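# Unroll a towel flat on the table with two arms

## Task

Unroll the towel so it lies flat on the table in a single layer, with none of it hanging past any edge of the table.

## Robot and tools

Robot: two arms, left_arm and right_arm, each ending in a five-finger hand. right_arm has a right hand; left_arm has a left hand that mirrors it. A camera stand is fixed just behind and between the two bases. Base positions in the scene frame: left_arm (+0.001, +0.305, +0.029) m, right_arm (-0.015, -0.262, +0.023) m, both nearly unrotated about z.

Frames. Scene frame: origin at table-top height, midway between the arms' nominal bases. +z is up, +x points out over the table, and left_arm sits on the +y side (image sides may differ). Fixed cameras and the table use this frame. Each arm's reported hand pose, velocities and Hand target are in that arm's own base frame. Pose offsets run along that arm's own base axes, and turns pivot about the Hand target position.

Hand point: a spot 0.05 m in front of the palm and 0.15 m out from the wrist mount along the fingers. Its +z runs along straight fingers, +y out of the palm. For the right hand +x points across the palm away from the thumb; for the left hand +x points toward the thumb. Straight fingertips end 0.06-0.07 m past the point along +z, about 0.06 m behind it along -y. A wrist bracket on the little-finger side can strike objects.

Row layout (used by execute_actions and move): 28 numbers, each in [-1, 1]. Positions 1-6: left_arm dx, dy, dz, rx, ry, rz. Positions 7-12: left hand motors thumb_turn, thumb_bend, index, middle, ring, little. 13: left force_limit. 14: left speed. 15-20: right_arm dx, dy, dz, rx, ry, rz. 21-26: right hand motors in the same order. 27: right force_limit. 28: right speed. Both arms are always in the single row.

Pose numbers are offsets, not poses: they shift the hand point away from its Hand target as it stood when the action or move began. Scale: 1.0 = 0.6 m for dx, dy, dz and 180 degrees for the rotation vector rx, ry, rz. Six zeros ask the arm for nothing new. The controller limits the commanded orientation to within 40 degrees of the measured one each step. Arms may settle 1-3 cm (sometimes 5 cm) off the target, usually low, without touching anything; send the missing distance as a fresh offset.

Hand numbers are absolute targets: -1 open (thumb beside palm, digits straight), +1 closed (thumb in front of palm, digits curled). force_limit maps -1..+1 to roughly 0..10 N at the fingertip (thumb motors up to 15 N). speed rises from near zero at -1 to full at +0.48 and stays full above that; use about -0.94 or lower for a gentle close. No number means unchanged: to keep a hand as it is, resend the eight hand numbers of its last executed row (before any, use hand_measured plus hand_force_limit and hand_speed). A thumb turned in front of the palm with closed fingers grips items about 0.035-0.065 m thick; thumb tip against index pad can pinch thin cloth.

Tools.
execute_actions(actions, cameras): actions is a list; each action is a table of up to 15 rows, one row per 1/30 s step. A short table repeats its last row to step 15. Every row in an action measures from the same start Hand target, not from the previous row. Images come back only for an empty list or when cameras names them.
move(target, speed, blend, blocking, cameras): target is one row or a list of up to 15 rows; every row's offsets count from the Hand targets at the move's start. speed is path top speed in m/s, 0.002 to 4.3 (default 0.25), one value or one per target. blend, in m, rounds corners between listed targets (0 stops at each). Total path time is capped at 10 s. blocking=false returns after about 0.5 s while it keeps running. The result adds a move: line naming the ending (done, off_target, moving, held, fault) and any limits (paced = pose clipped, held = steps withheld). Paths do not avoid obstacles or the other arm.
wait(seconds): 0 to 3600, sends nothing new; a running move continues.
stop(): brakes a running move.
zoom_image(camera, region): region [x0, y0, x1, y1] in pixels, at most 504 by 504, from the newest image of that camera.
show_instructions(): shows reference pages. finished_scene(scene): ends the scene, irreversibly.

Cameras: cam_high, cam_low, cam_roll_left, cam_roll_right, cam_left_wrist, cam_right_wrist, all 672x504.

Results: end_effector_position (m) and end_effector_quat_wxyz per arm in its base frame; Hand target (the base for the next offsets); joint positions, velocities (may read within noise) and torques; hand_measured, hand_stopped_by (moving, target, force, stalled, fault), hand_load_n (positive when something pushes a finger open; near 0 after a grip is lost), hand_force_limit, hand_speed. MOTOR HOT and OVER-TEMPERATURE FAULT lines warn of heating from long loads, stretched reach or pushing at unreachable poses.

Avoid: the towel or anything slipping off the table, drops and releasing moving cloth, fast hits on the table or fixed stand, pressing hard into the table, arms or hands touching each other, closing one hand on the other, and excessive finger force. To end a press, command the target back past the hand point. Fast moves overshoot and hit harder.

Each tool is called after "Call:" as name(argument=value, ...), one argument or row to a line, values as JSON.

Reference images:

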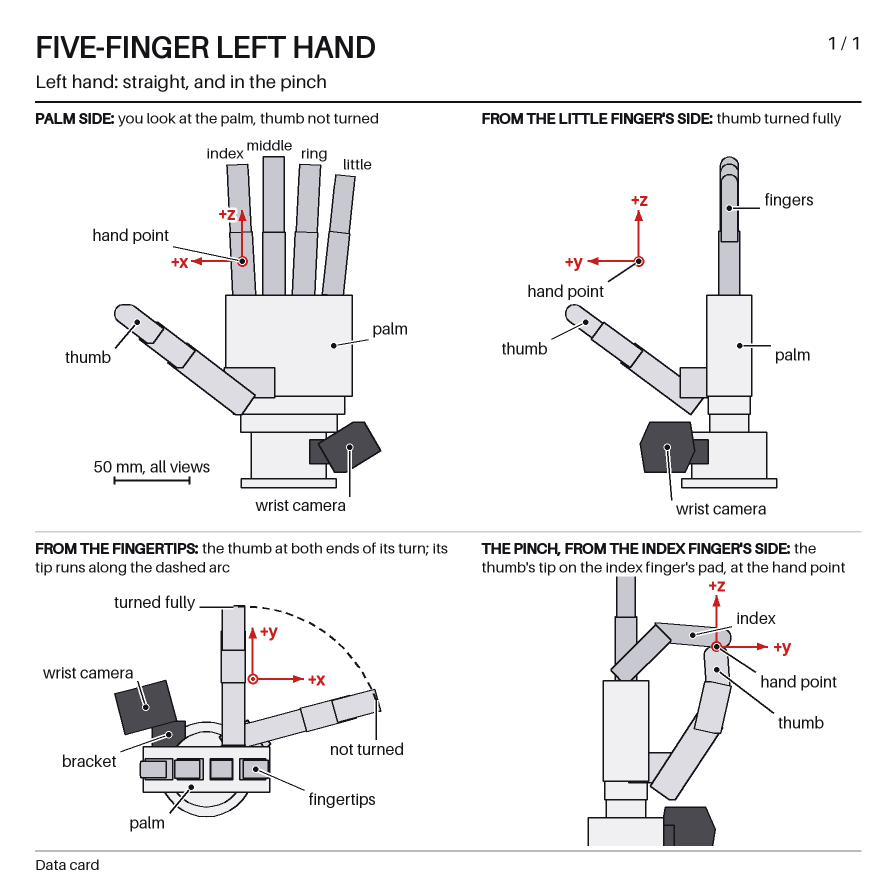

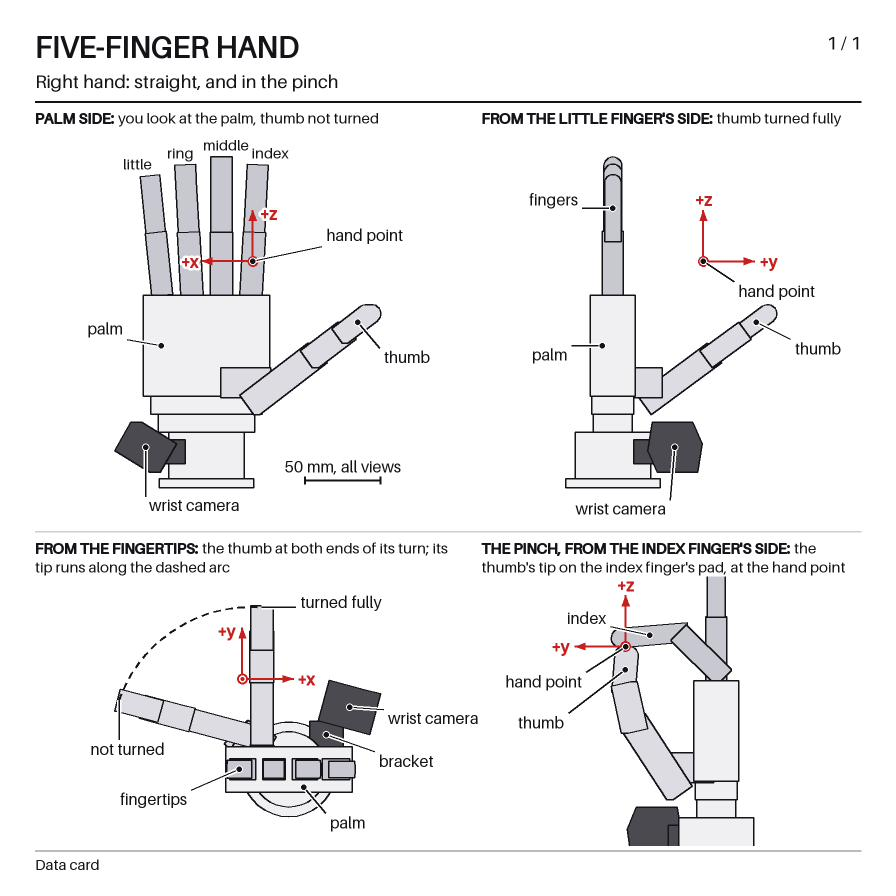

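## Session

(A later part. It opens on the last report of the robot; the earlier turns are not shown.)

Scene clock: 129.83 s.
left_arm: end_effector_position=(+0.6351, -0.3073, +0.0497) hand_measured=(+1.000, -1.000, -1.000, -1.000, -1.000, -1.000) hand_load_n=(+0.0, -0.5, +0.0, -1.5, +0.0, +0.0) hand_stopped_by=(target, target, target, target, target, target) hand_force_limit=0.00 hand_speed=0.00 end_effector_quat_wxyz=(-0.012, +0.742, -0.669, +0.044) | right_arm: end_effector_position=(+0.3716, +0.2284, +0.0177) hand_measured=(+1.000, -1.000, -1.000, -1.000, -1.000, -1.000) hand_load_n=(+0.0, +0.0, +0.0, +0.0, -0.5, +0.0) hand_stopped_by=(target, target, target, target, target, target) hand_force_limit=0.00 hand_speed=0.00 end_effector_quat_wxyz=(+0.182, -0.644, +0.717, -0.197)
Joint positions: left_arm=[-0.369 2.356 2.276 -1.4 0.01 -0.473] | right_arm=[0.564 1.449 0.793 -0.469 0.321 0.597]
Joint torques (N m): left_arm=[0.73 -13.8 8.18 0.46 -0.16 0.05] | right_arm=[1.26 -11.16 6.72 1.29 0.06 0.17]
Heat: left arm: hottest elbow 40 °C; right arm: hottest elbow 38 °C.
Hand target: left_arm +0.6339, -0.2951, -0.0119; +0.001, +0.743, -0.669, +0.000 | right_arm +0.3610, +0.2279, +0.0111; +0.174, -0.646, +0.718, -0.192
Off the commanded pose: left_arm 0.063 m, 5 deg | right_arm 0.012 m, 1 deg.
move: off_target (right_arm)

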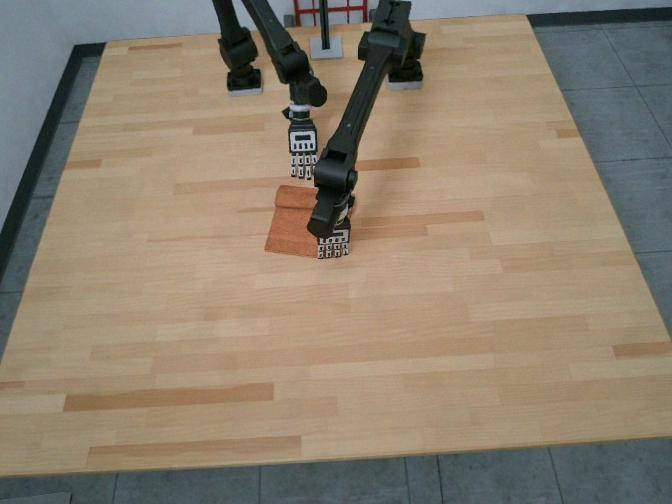

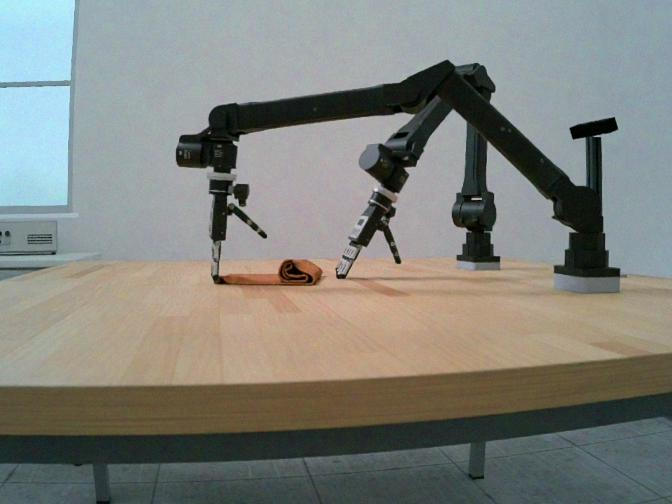

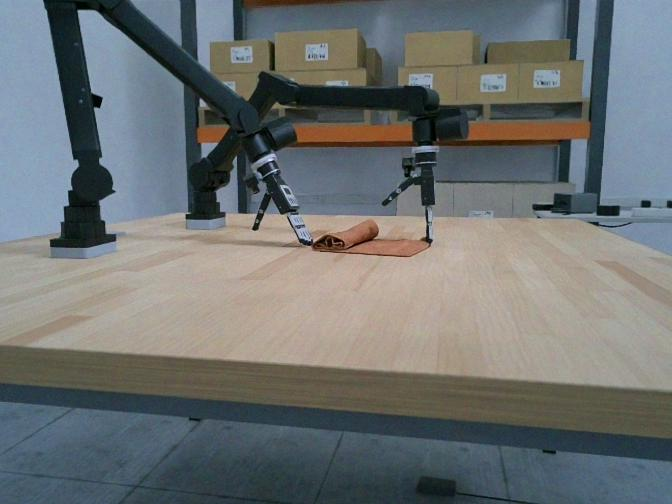

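Call:
move(
  target=[
    [0,0,0,0,0,0,1,-1,-1,-1,-1,-1,0,0,0,0,0.2,0,0,0,1,-1,-1,-1,-1,-1,0,0],
    [0,0,0,0,0,0,1,-1,-1,-1,-1,-1,0,0,0.22,-0.027,0.2,0,0,0,1,-1,-1,-1,-1,-1,0,0],
    [0,0,0,0,0,0,1,-1,-1,-1,-1,-1,0,0,0.22,-0.027,0.035,0,0,0,1,-1,-1,-1,-1,-1,0,0],
    [0,0,0,0,0,0,1,-1,-1,-1,-1,-1,0,0,0.06,0.0,0.01,0,0,0,1,-1,-1,-1,-1,-1,0,0],
  ],
  speed=[0.15,0.15,0.1,0.1],
  blend=[0.02,0.02,0.0,0],
  cameras=["cam_high","cam_roll_left","cam_roll_right"],
)

Call:
zoom_image(
  camera="cam_high",
  region=[240, 130, 380, 270],
)

Call:
zoom_image(
  camera="cam_roll_right",
  region=[280, 160, 450, 270],
)

Scene clock: 135.00 s.
left_arm: end_effector_position=(+0.6349, -0.3072, +0.0498) hand_measured=(+1.000, -1.000, -1.000, -1.000, -1.000, -1.000) hand_load_n=(+0.0, +0.0, +0.0, -2.0, +0.0, +0.0) hand_stopped_by=(target, target, target, target, target, target) hand_force_limit=0.00 hand_speed=0.00 end_effector_quat_wxyz=(-0.012, +0.742, -0.669, +0.044) | right_arm: end_effector_position=(+0.4203, +0.2274, +0.0410) hand_measured=(+1.000, -1.000, -1.000, -1.000, -1.000, -1.000) hand_load_n=(+0.0, +0.0, +0.0, +0.0, +0.0, +0.0) hand_stopped_by=(target, target, target, target, target, target) hand_force_limit=0.00 hand_speed=0.00 end_effector_quat_wxyz=(+0.200, -0.632, +0.720, -0.206)
Joint positions: left_arm=[-0.369 2.356 2.276 -1.401 0.01 -0.473] | right_arm=[0.505 1.489 0.897 -0.477 0.309 0.555]
Joint torques (N m): left_arm=[0.73 -13.8 8.18 0.5 -0.16 0.05] | right_arm=[2.02 -10.87 5.75 1.14 -0.26 0.12]
Heat: left arm: hottest elbow 41 °C; right arm: hottest elbow 38 °C.
Hand target: left_arm +0.6339, -0.2950, -0.0119; +0.001, +0.743, -0.669, +0.000 | right_arm +0.3970, +0.2278, +0.0171; +0.174, -0.646, +0.718, -0.192
Off the commanded pose: left_arm 0.063 m, 5 deg | right_arm 0.033 m, 4 deg.
move: off_target (right_arm)

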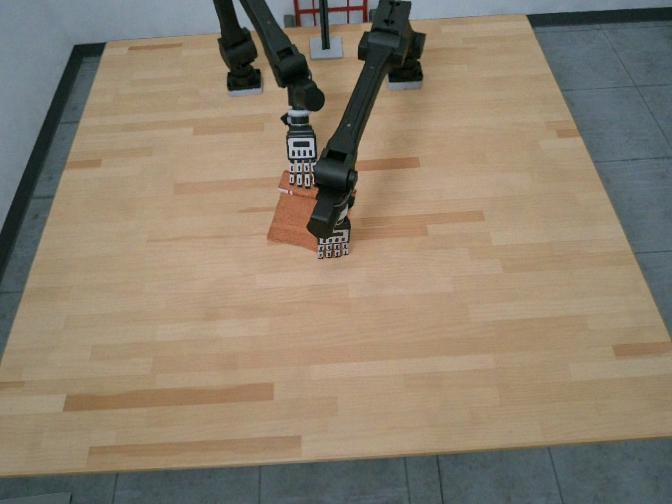

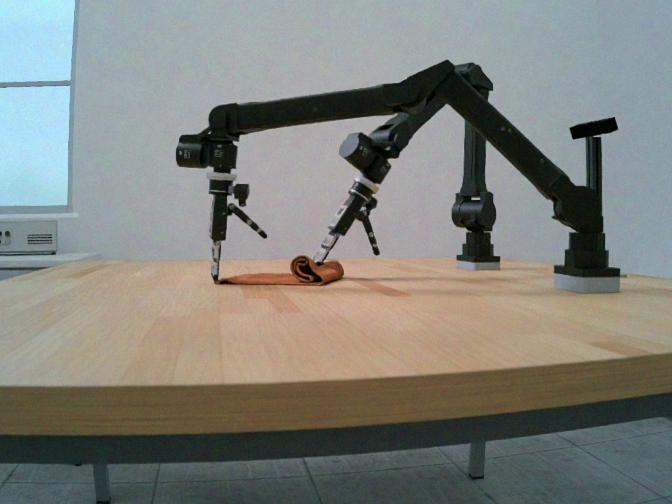

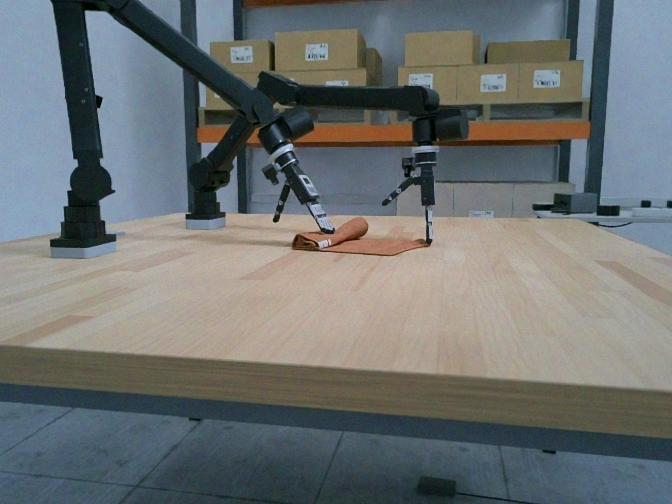

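Scaled by 3.600.

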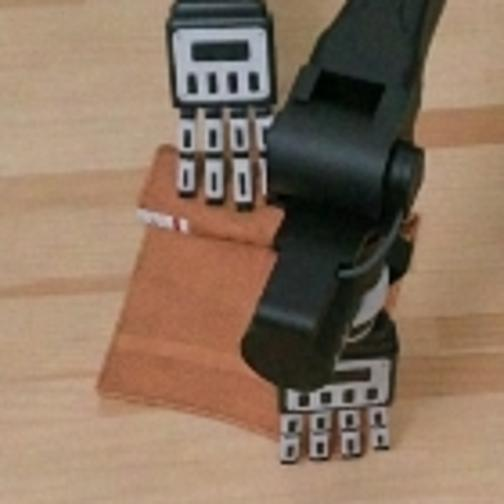

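Scaled by 2.965.

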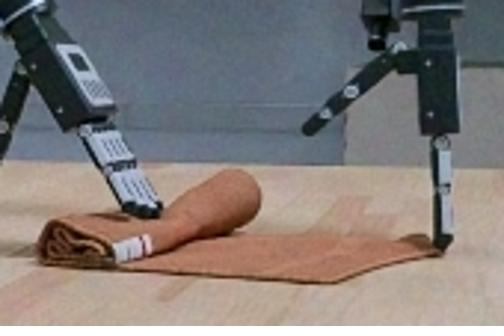

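Call:
move(
  target=[
    [0,0,0,0,0,0,1,-1,-1,-1,-1,-1,0,0,0,-0.03,0.23,0,0,0,1,-1,-1,-1,-1,-1,0,0],
    [0,0,0,0,0,0,1,-1,-1,-1,-1,-1,0,0,0.3305,-0.1273,0.24,0,0.0556,0,1,-1,-1,-1,-1,-1,0,0],
    [0,0,0,0,0,0,1,-1,-1,-1,-1,-1,0,0,0.3305,-0.1273,0.09,0,0.0556,0,1,-1,-1,-1,-1,-1,0,0],
  ],
  speed=[0.15,0.15,0.1],
  blend=[0.02,0.0,0],
  cameras=["cam_high","cam_roll_left","cam_roll_right"],
)

Call:
zoom_image(
  camera="cam_high",
  region=[240, 130, 380, 270],
)

Call:
zoom_image(
  camera="cam_roll_right",
  region=[280, 160, 450, 270],
)

Scene clock: 141.17 s.
left_arm: end_effector_position=(+0.6349, -0.3072, +0.0495) hand_measured=(+1.000, -1.000, -1.000, -1.000, -1.000, -1.000) hand_load_n=(+0.0, +0.0, +0.0, -1.0, +0.0, +0.0) hand_stopped_by=(target, target, target, target, target, target) hand_force_limit=0.00 hand_speed=0.00 end_effector_quat_wxyz=(-0.012, +0.742, -0.669, +0.044) | right_arm: end_effector_position=(+0.5947, +0.1537, +0.0897) hand_measured=(+1.000, -1.000, -1.000, -1.000, -1.000, -1.000) hand_load_n=(+0.0, +0.0, +0.0, +0.0, +0.0, +0.0) hand_stopped_by=(target, target, target, target, target, target) hand_force_limit=0.00 hand_speed=0.00 end_effector_quat_wxyz=(+0.119, -0.655, +0.733, -0.140)
Joint positions: left_arm=[-0.369 2.356 2.276 -1.401 0.01 -0.473] | right_arm=[0.216 1.875 1.585 -0.933 0.124 0.306]
Joint torques (N m): left_arm=[0.67 -13.8 8.2 0.5 -0.17 0.05] | right_arm=[0.32 -17.32 8.91 2.1 -0.06 -0.05]
Heat: left arm: hottest elbow 41 °C; right arm: hottest elbow 38 °C.
Hand target: left_arm +0.6338, -0.2950, -0.0121; +0.001, +0.743, -0.669, +0.000 | right_arm +0.5953, +0.1515, +0.0711; +0.111, -0.660, +0.730, -0.135
Off the commanded pose: left_arm 0.063 m, 5 deg | right_arm 0.019 m, 1 deg.
move: off_target (right_arm)

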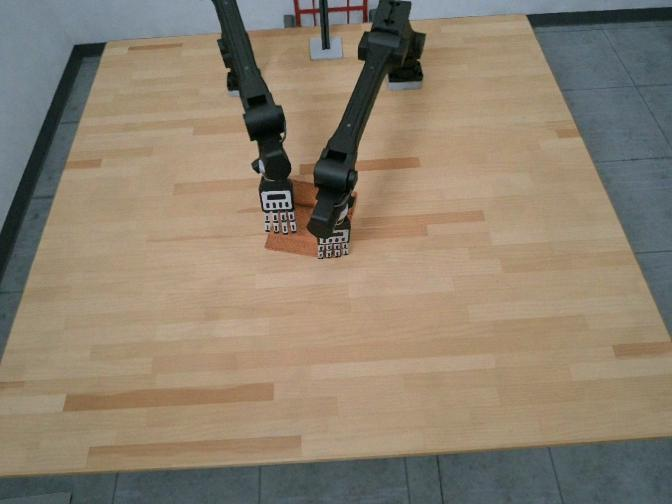

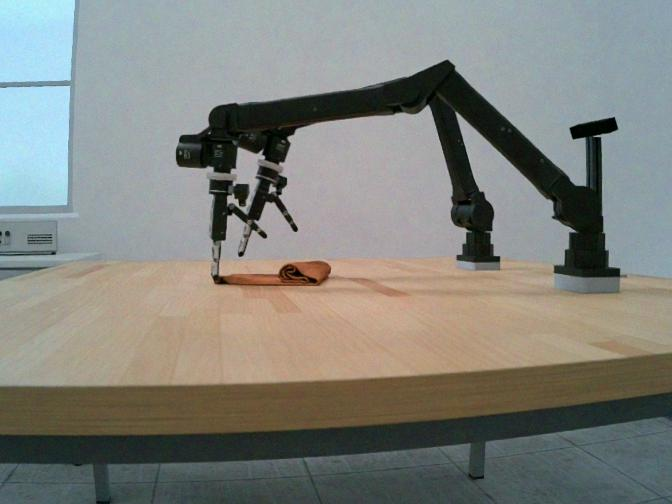

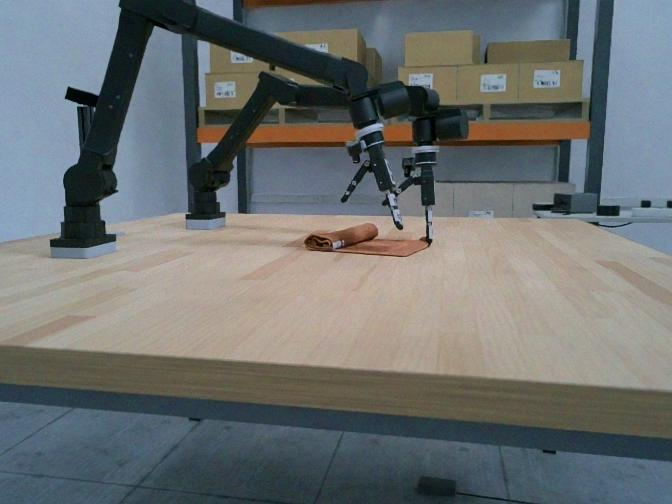

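Scaled by 3.600.

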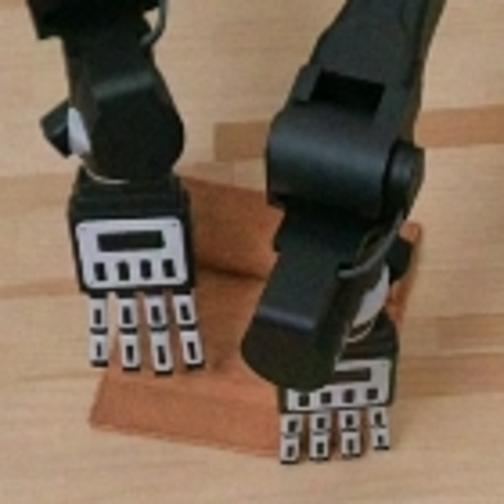

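Scaled by 2.965.

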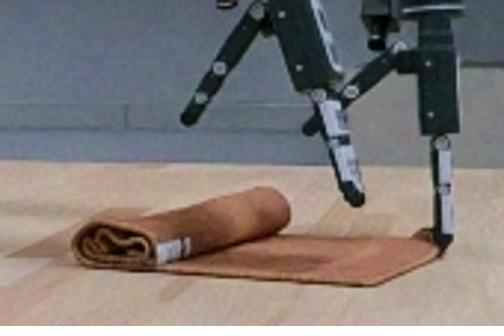

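Call:
move(
  target=[
    [0,0,0,0,0,0,1,-1,-1,-1,-1,-1,0,0,0,0,-0.143,0,0,0,1,-1,-1,-1,-1,-1,0,0],
    [-0.02,0,0.25,0,0,0,1,-1,-1,-1,-1,-1,0,0,0,0,-0.143,0,0,0,1,-1,-1,-1,-1,-1,0,0],
    [-0.2,0.25,0.25,0,0,0,1,-1,-1,-1,-1,-1,0,0,0,0,-0.143,0,0,0,1,-1,-1,-1,-1,-1,0,0],
  ],
  speed=[0.07,0.15,0.2],
  blend=[0.0,0.03,0],
  cameras=["cam_high","cam_roll_left","cam_roll_right"],
)

Call:
zoom_image(
  camera="cam_high",
  region=[240, 130, 380, 270],
)

Call:
zoom_image(
  camera="cam_roll_right",
  region=[280, 160, 450, 270],
)

Call:
zoom_image(
  camera="cam_roll_left",
  region=[200, 190, 370, 300],
)

Scene clock: 145.93 s.
left_arm: end_effector_position=(+0.5154, -0.1449, +0.1391) hand_measured=(+1.000, -1.000, -1.000, -1.000, -1.000, -1.000) hand_load_n=(+0.0, +0.0, +0.0, +0.0, +0.0, +0.0) hand_stopped_by=(target, target, target, target, target, target) hand_force_limit=0.00 hand_speed=0.00 end_effector_quat_wxyz=(+0.002, +0.748, -0.664, -0.003) | right_arm: end_effector_position=(+0.6084, +0.1567, +0.0381) hand_measured=(+1.000, -1.000, -1.000, -1.000, -1.000, -1.000) hand_load_n=(+0.0, +0.0, +0.0, +0.0, +0.0, +0.0) hand_stopped_by=(target, target, target, target, target, target) hand_force_limit=0.00 hand_speed=0.00 end_effector_quat_wxyz=(+0.146, -0.650, +0.730, -0.155)
Joint positions: left_arm=[-0.184 1.893 1.731 -1.416 0 -0.304] | right_arm=[0.216 1.917 1.495 -0.736 0.124 0.306]
Joint torques (N m): left_arm=[-0.21 -15.97 6.74 0.95 0.14 0.07] | right_arm=[0.32 -14.45 7.01 1.99 -0.08 -0.05]
Heat: left arm: hottest elbow 41 °C; right arm: hottest elbow 38 °C.
Hand target: left_arm +0.5138, -0.1449, +0.1381; +0.001, +0.743, -0.669, +0.000 | right_arm +0.5952, +0.1515, -0.0148; +0.110, -0.660, +0.730, -0.135
Off the commanded pose: left_arm 0.002 m, 1 deg | right_arm 0.055 m, 5 deg.
move: off_target (right_arm)

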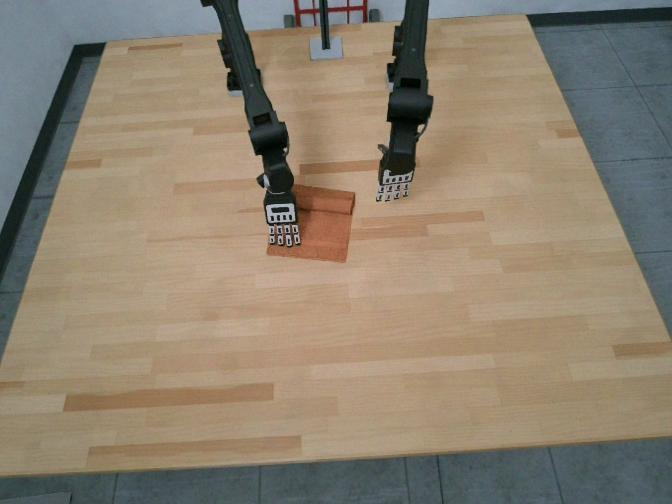

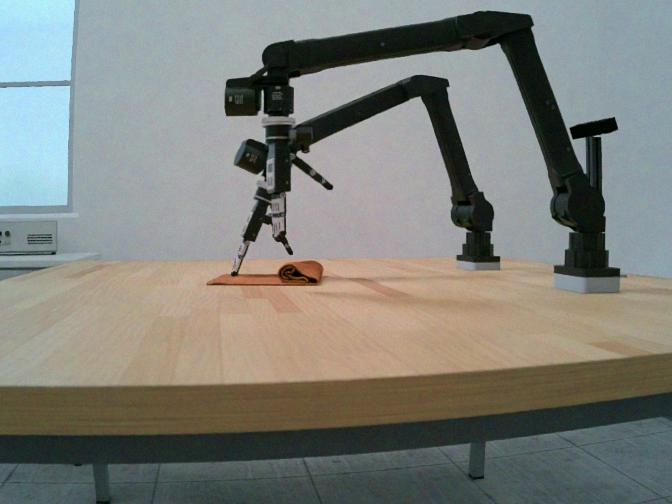

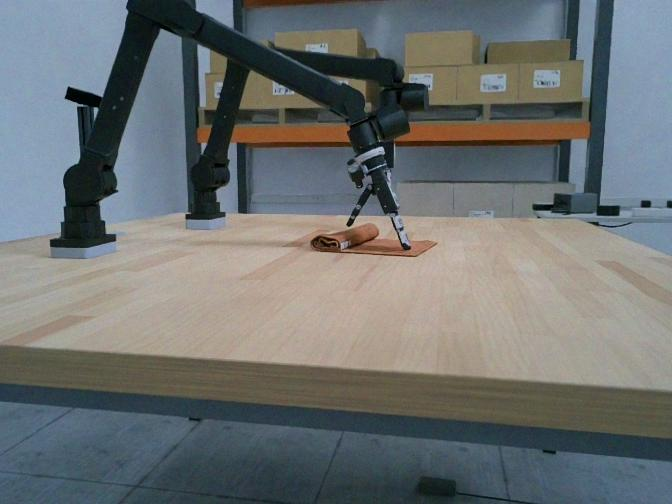

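Scaled by 3.600.

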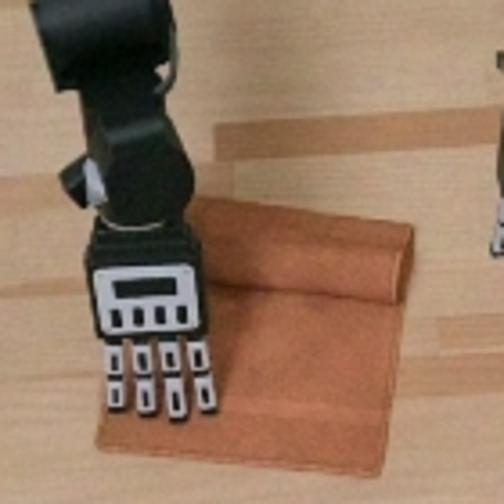

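Scaled by 2.965.

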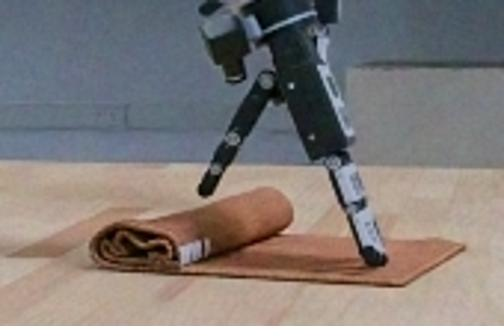

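Scaled by 2.965.

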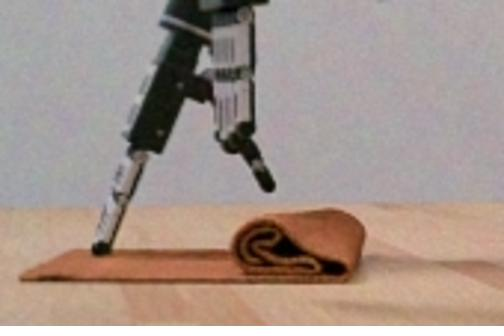

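Call:
move(
  target=[
    [-0.106,-0.275,0.0,-0.0029,-0.1671,-0.076,1,-1,-1,-1,-1,-1,0,0,0,0,0,0,0,0,1,-1,-1,-1,-1,-1,0,0],
  ],
  speed=[0.12],
  cameras=["cam_high","cam_roll_left","cam_roll_right"],
)

Call:
zoom_image(
  camera="cam_high",
  region=[240, 130, 380, 270],
)

Call:
zoom_image(
  camera="cam_roll_left",
  region=[200, 190, 370, 300],
)

Scene clock: 149.97 s.
left_arm: end_effector_position=(+0.4499, -0.3089, +0.1357) hand_measured=(+1.000, -1.000, -1.000, -1.000, -1.000, -1.000) hand_load_n=(+0.0, +0.0, +0.0, +0.0, +0.0, +0.0) hand_stopped_by=(target, target, target, target, target, target) hand_force_limit=0.00 hand_speed=0.00 end_effector_quat_wxyz=(+0.167, -0.629, +0.736, -0.188) | right_arm: end_effector_position=(+0.6084, +0.1567, +0.0381) hand_measured=(+1.000, -1.000, -1.000, -1.000, -1.000, -1.000) hand_load_n=(+0.0, +0.0, +0.0, +0.0, +0.0, +0.0) hand_stopped_by=(target, target, target, target, target, target) hand_force_limit=0.00 hand_speed=0.00 end_effector_quat_wxyz=(+0.146, -0.650, +0.730, -0.155)
Joint positions: left_arm=[-0.585 1.586 1.302 -0.822 -0.213 -0.379] | right_arm=[0.216 1.917 1.495 -0.736 0.124 0.306]
Joint torques (N m): left_arm=[-0.21 -12.81 7.42 2 -0.2 -0.17] | right_arm=[0.15 -14.45 7.01 1.99 -0.09 -0.06]
Heat: left arm: hottest elbow 41 °C; right arm: hottest elbow 37 °C.
Hand target: left_arm +0.4502, -0.3099, +0.1379; +0.169, -0.633, +0.729, -0.195 | right_arm +0.5952, +0.1515, -0.0148; +0.110, -0.660, +0.730, -0.135
Off the commanded pose: left_arm 0.003 m, 1 deg | right_arm 0.055 m, 5 deg.
move: done

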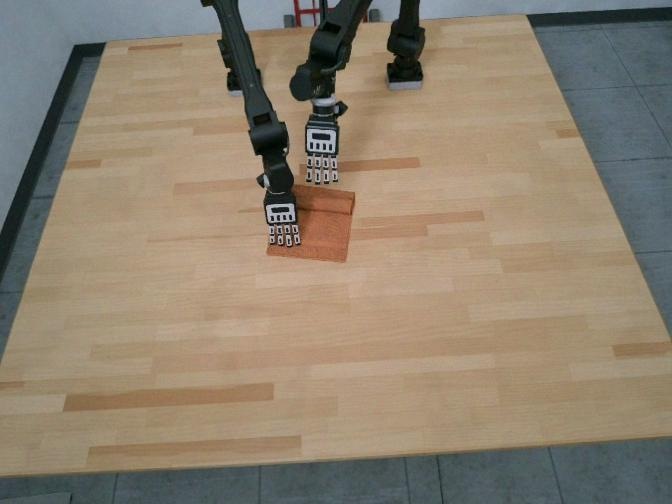

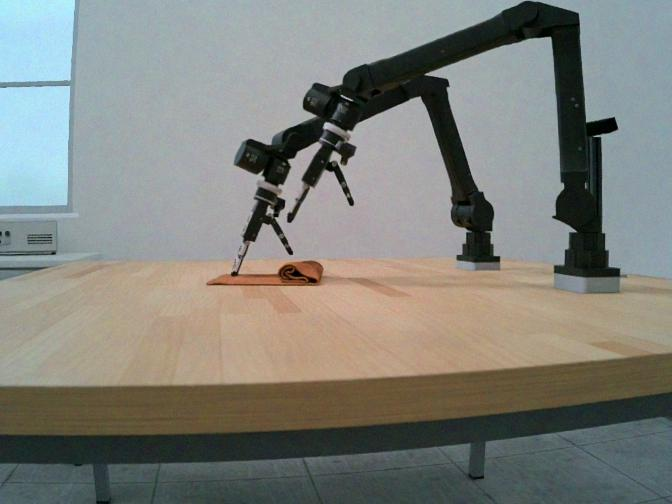

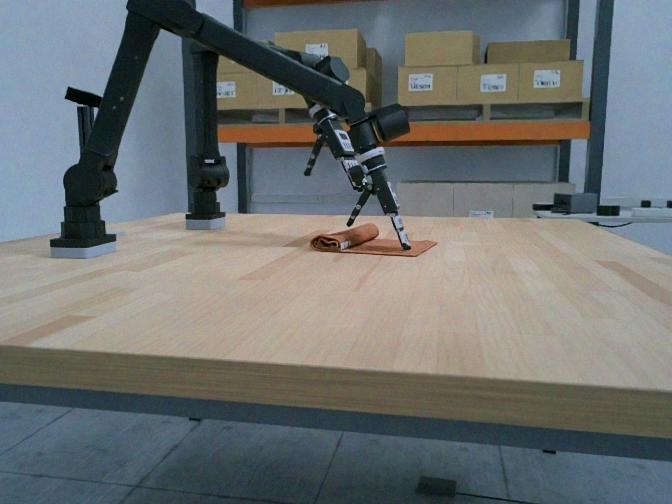

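Scaled by 3.600.

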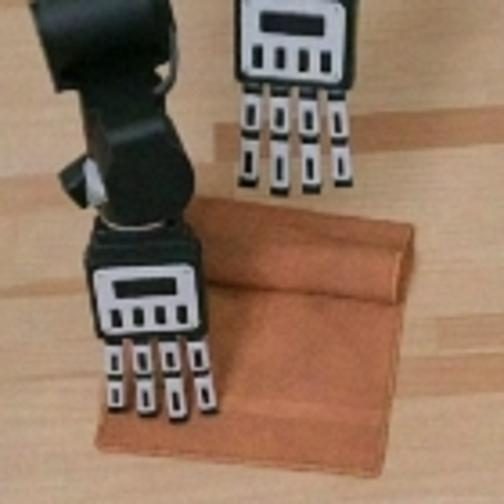

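Scaled by 2.965.

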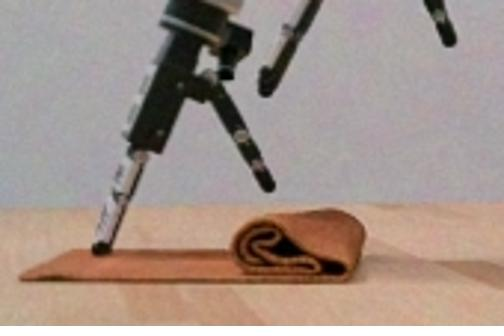

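Call:
move(
  target=[
    [0.017,0.03,-0.05,0,0,0,1,-1,-1,-1,-1,-1,0,0,0,0,0,0,0,0,1,-1,-1,-1,-1,-1,0,0],
    [0.017,0.03,-0.15,0,0,0,1,-1,-1,-1,-1,-1,0,0,0,0,0,0,0,0,1,-1,-1,-1,-1,-1,0,0],
  ],
  speed=[0.1],
  cameras=["cam_high","cam_roll_left","cam_roll_right"],
)

Call:
zoom_image(
  camera="cam_high",
  region=[240, 130, 380, 270],
)

Call:
zoom_image(
  camera="cam_roll_left",
  region=[200, 190, 370, 300],
)

speed must be one number or one for each of the 2 targets, got a list of 1; nothing of the call was run

Scaled by 3.600.

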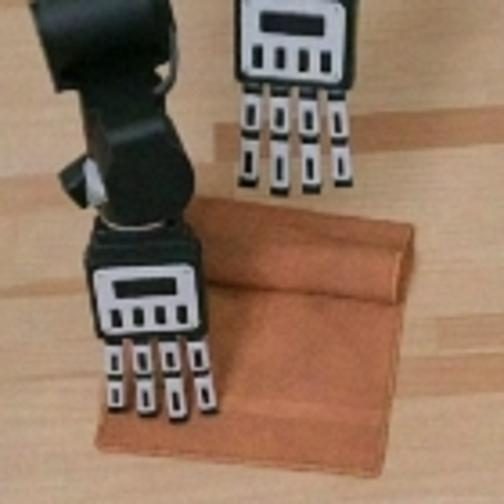

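Scaled by 2.965.

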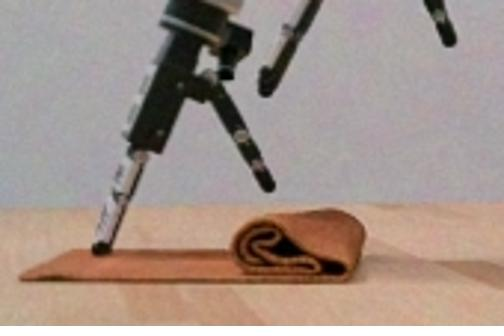

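Call:
move(
  target=[
    [0.017,0.03,-0.05,0,0,0,1,-1,-1,-1,-1,-1,0,0,0,0,0,0,0,0,1,-1,-1,-1,-1,-1,0,0],
    [0.017,0.03,-0.15,0,0,0,1,-1,-1,-1,-1,-1,0,0,0,0,0,0,0,0,1,-1,-1,-1,-1,-1,0,0],
  ],
  speed=0.1,
  cameras=["cam_high","cam_roll_left","cam_roll_right"],
)

Call:
zoom_image(
  camera="cam_high",
  region=[240, 130, 380, 270],
)

Call:
zoom_image(
  camera="cam_roll_left",
  region=[200, 190, 370, 300],
)

Scene clock: 152.70 s.
left_arm: end_effector_position=(+0.4598, -0.2931, +0.0598) hand_measured=(+1.000, -1.000, -1.000, -1.000, -1.000, -1.000) hand_load_n=(+0.0, +0.0, +0.0, +0.0, +0.0, +0.0) hand_stopped_by=(target, target, target, target, target, target) hand_force_limit=0.00 hand_speed=0.00 end_effector_quat_wxyz=(+0.171, -0.637, +0.724, -0.201) | right_arm: end_effector_position=(+0.6084, +0.1567, +0.0381) hand_measured=(+1.000, -1.000, -1.000, -1.000, -1.000, -1.000) hand_load_n=(+0.0, +0.0, +0.0, +0.0, +0.0, +0.0) hand_stopped_by=(target, target, target, target, target, target) hand_force_limit=0.00 hand_speed=0.00 end_effector_quat_wxyz=(+0.146, -0.650, +0.730, -0.155)
Joint positions: left_arm=[-0.547 1.643 1.15 -0.579 -0.2 -0.368] | right_arm=[0.216 1.917 1.495 -0.736 0.124 0.306]
Joint torques (N m): left_arm=[0.03 -10.46 7.16 2.09 0.06 0.07] | right_arm=[0.26 -14.51 7.01 2.02 -0.09 -0.05]
Heat: left arm: hottest elbow 41 °C; right arm: hottest elbow 37 °C.
Hand target: left_arm +0.4604, -0.2920, +0.0480; +0.169, -0.633, +0.729, -0.195 | right_arm +0.5952, +0.1515, -0.0148; +0.110, -0.660, +0.730, -0.135
Off the commanded pose: left_arm 0.012 m, 1 deg | right_arm 0.055 m, 5 deg.
move: off_target (left_arm)

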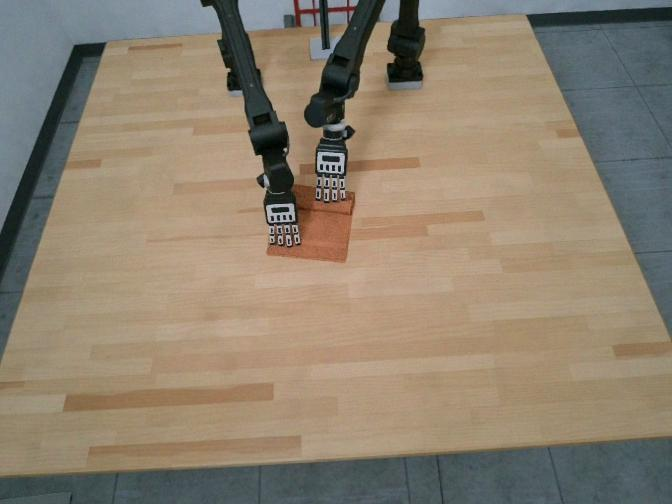

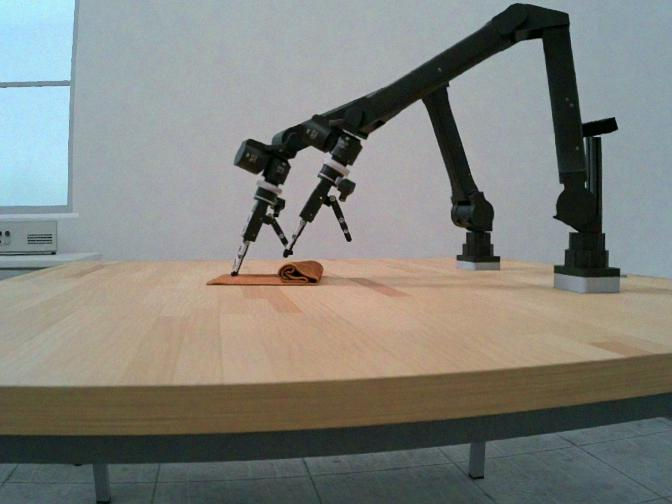

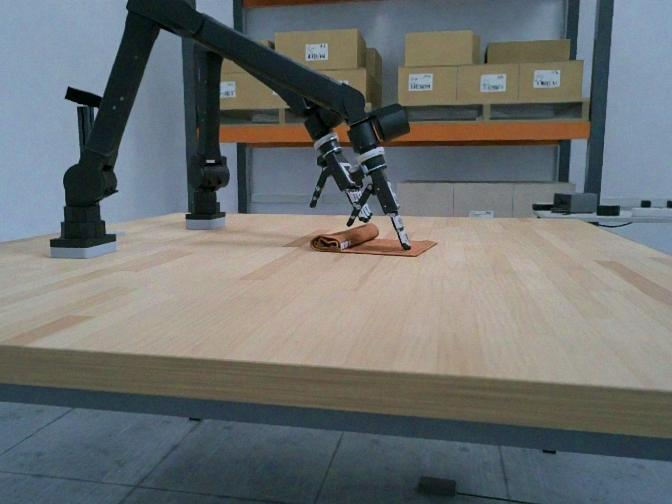

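Scaled by 3.600.

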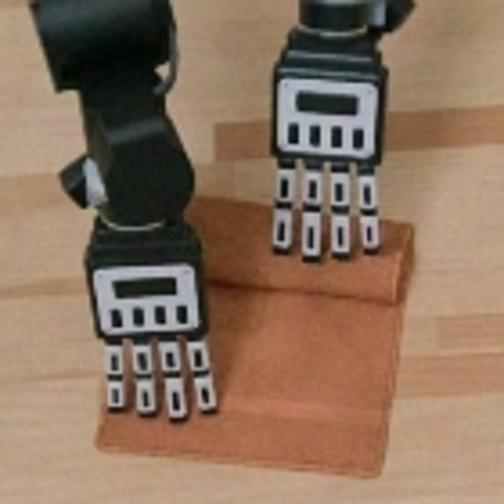

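Scaled by 2.965.

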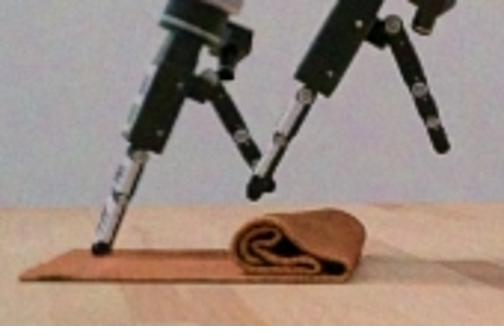

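Call:
move(
  target=[
    [-0.02,0.0,-0.05,0,0,0,1,-1,-1,-1,-1,-1,0,0,0,0,0,0,0,0,1,-1,-1,-1,-1,-1,0,0],
    [-0.17,0.02,-0.08,0,0,0,1,-1,-1,-1,-1,-1,0,0,0,0,0,0,0,0,1,-1,-1,-1,-1,-1,0,0],
  ],
  speed=0.1,
  blend=[0.01,0],
  cameras=["cam_high","cam_roll_left","cam_roll_right"],
)

Call:
zoom_image(
  camera="cam_high",
  region=[240, 130, 380, 270],
)

Call:
zoom_image(
  camera="cam_roll_left",
  region=[200, 190, 370, 300],
)

Scene clock: 154.93 s.
left_arm: end_effector_position=(+0.3839, -0.2879, +0.0290) hand_measured=(+1.000, -1.000, -1.000, -1.000, -1.000, -1.000) hand_load_n=(+0.0, +0.0, +0.5, +0.0, +0.0, +0.0) hand_stopped_by=(target, target, target, target, target, target) hand_force_limit=0.00 hand_speed=0.00 end_effector_quat_wxyz=(+0.184, -0.633, +0.716, -0.230) | right_arm: end_effector_position=(+0.6084, +0.1567, +0.0381) hand_measured=(+1.000, -1.000, -1.000, -1.000, -1.000, -1.000) hand_load_n=(+0.0, +0.0, +0.0, +0.0, +0.0, +0.0) hand_stopped_by=(target, target, target, target, target, target) hand_force_limit=0.00 hand_speed=0.00 end_effector_quat_wxyz=(+0.146, -0.650, +0.730, -0.155)
Joint positions: left_arm=[-0.637 1.505 0.868 -0.387 -0.256 -0.441] | right_arm=[0.216 1.917 1.495 -0.736 0.124 0.306]
Joint torques (N m): left_arm=[-0.97 -7.71 4.42 0.79 0.27 -0.13] | right_arm=[0.26 -14.56 7.01 1.99 -0.09 -0.05]
Heat: left arm: hottest elbow 41 °C; right arm: hottest shoulder 37 °C.
Hand target: left_arm +0.3585, -0.2800, +0.0001; +0.169, -0.633, +0.729, -0.196 | right_arm +0.5953, +0.1515, -0.0148; +0.110, -0.660, +0.730, -0.135
Off the commanded pose: left_arm 0.039 m, 5 deg | right_arm 0.055 m, 5 deg.
move: off_target (left_arm)

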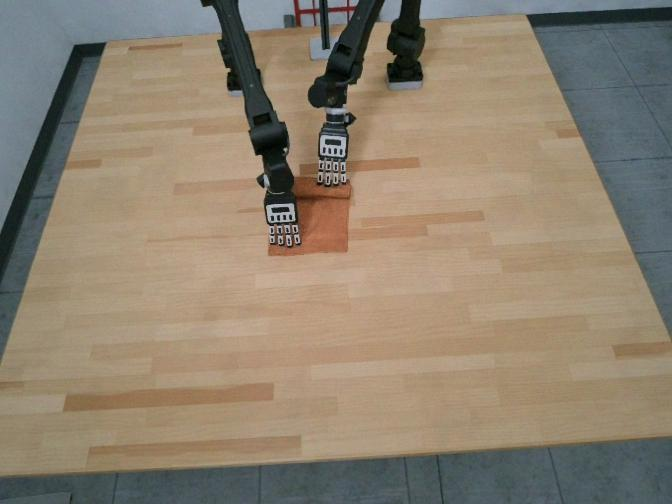

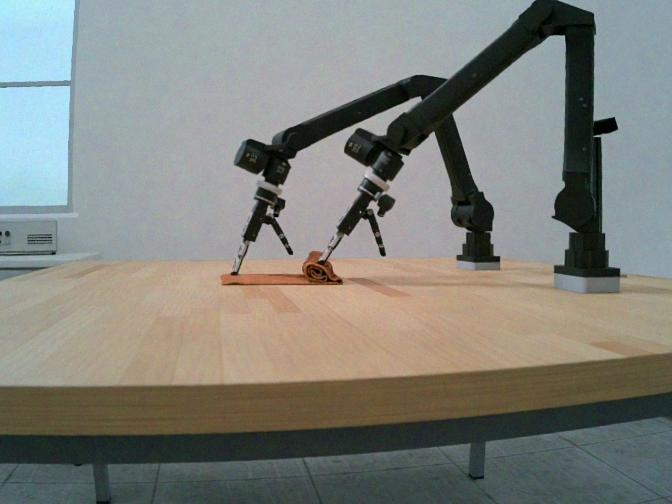

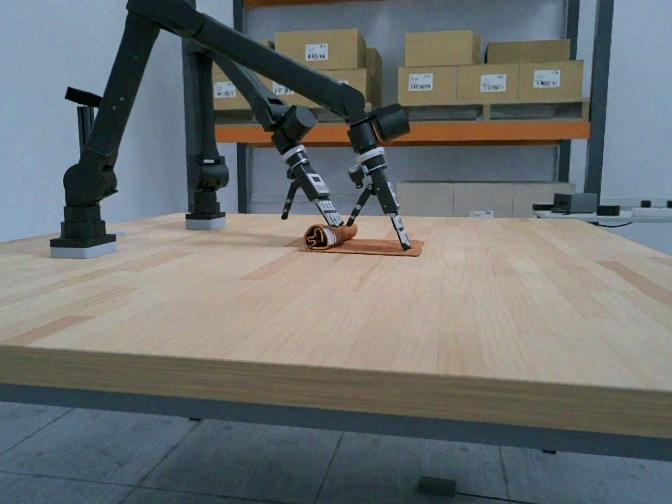

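Scaled by 3.600.

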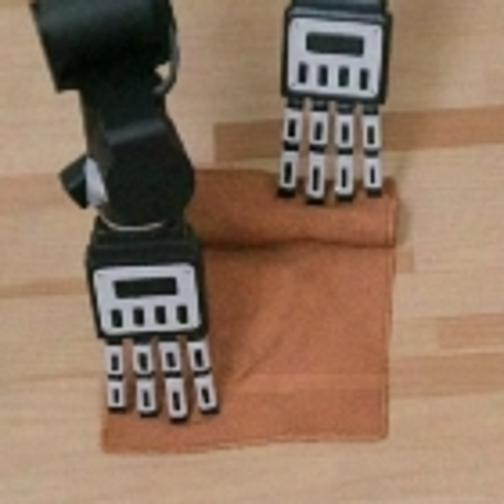

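Scaled by 2.965.

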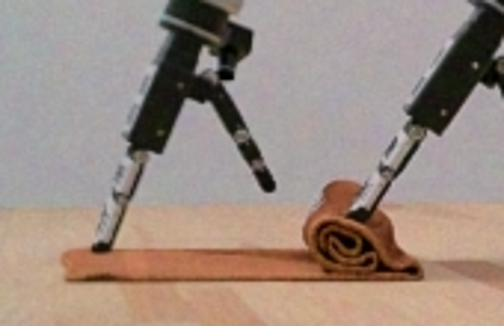

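Call:
move(
  target=[
    [0.0,0,0.183,0,0,0,1,-1,-1,-1,-1,-1,0,0,0,0,0,0,0,0,1,-1,-1,-1,-1,-1,0,0],
    [0.0775,-0.033,0.183,0,0,0,1,-1,-1,-1,-1,-1,0,0,0,0,0,0,0,0,1,-1,-1,-1,-1,-1,0,0],
    [0.0775,-0.033,0.075,0,0,0,1,-1,-1,-1,-1,-1,0,0,0,0,0,0,0,0,1,-1,-1,-1,-1,-1,0,0],
    [-0.09,-0.02,0.02,0,0,0,1,-1,-1,-1,-1,-1,0,0,0,0,0,0,0,0,1,-1,-1,-1,-1,-1,0,0],
  ],
  speed=[0.15,0.15,0.1,0.1],
  blend=[0.01,0.01,0,0],
  cameras=["cam_high","cam_roll_left","cam_roll_right"],
)

Call:
zoom_image(
  camera="cam_high",
  region=[240, 130, 380, 270],
)

Call:
zoom_image(
  camera="cam_roll_left",
  region=[200, 190, 370, 300],
)

Scene clock: 159.70 s.
left_arm: end_effector_position=(+0.3039, -0.2888, +0.0091) hand_measured=(+1.000, -1.000, -1.000, -1.000, -1.000, -1.000) hand_load_n=(+0.0, +0.0, +0.0, +0.0, +0.0, +0.0) hand_stopped_by=(target, target, target, target, target, target) hand_force_limit=0.00 hand_speed=0.00 end_effector_quat_wxyz=(+0.169, -0.630, +0.735, -0.186) | right_arm: end_effector_position=(+0.6087, +0.1568, +0.0381) hand_measured=(+1.000, -1.000, -1.000, -1.000, -1.000, -1.000) hand_load_n=(+0.0, +0.0, +0.0, +0.0, +0.0, +0.0) hand_stopped_by=(target, target, target, target, target, target) hand_force_limit=0.00 hand_speed=0.00 end_effector_quat_wxyz=(+0.147, -0.650, +0.730, -0.155)
Joint positions: left_arm=[-0.761 1.442 0.768 -0.476 -0.293 -0.544] | right_arm=[0.216 1.917 1.495 -0.735 0.124 0.306]
Joint torques (N m): left_arm=[-0.44 -9.05 6.17 1.94 -0.28 -0.19] | right_arm=[0.21 -14.62 7.04 1.96 -0.08 -0.05]
Heat: left arm: hottest elbow 41 °C; right arm: hottest shoulder 37 °C.
Hand target: left_arm +0.3045, -0.2920, +0.0121; +0.169, -0.633, +0.729, -0.196 | right_arm +0.5953, +0.1515, -0.0147; +0.111, -0.660, +0.730, -0.135
Off the commanded pose: left_arm 0.004 m, 1 deg | right_arm 0.055 m, 5 deg.
move: done

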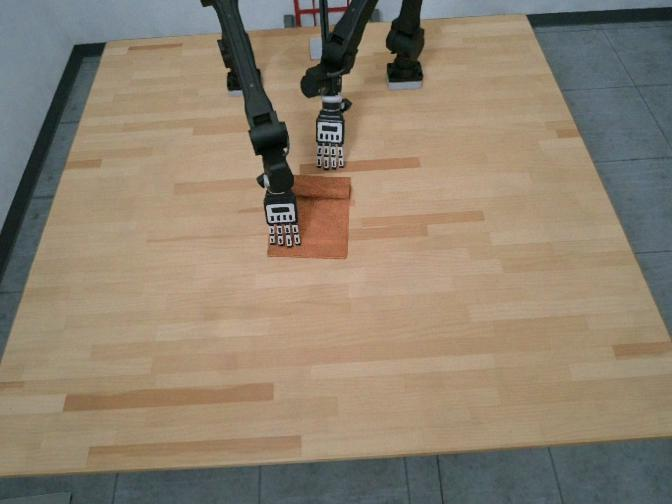

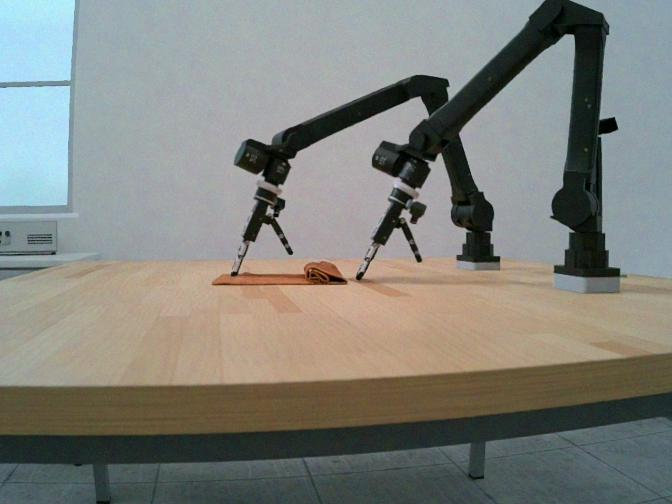

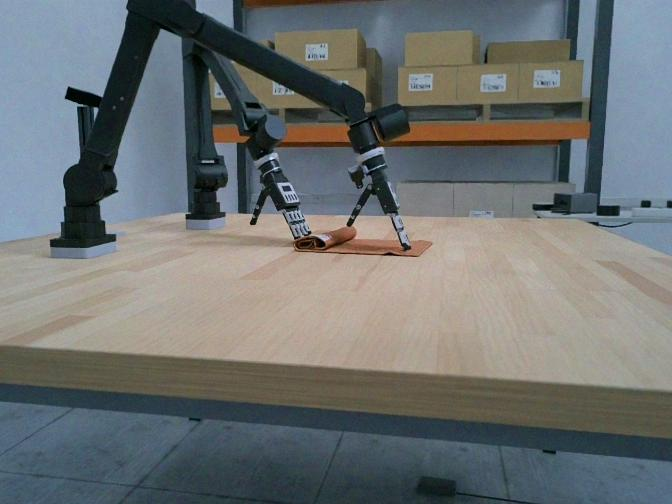

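Scaled by 3.600.

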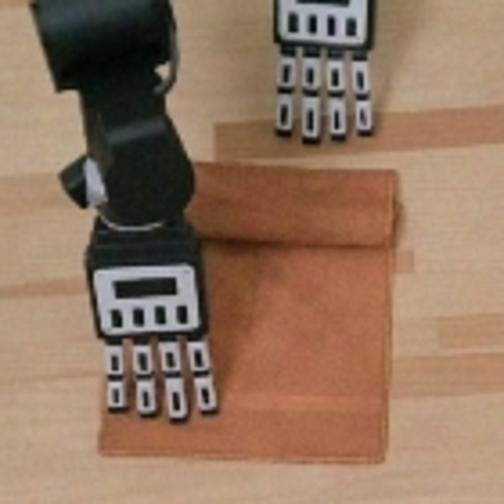

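Scaled by 2.965.

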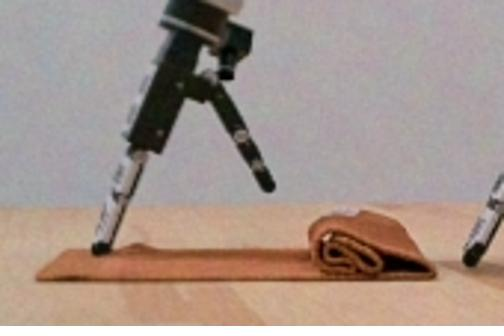

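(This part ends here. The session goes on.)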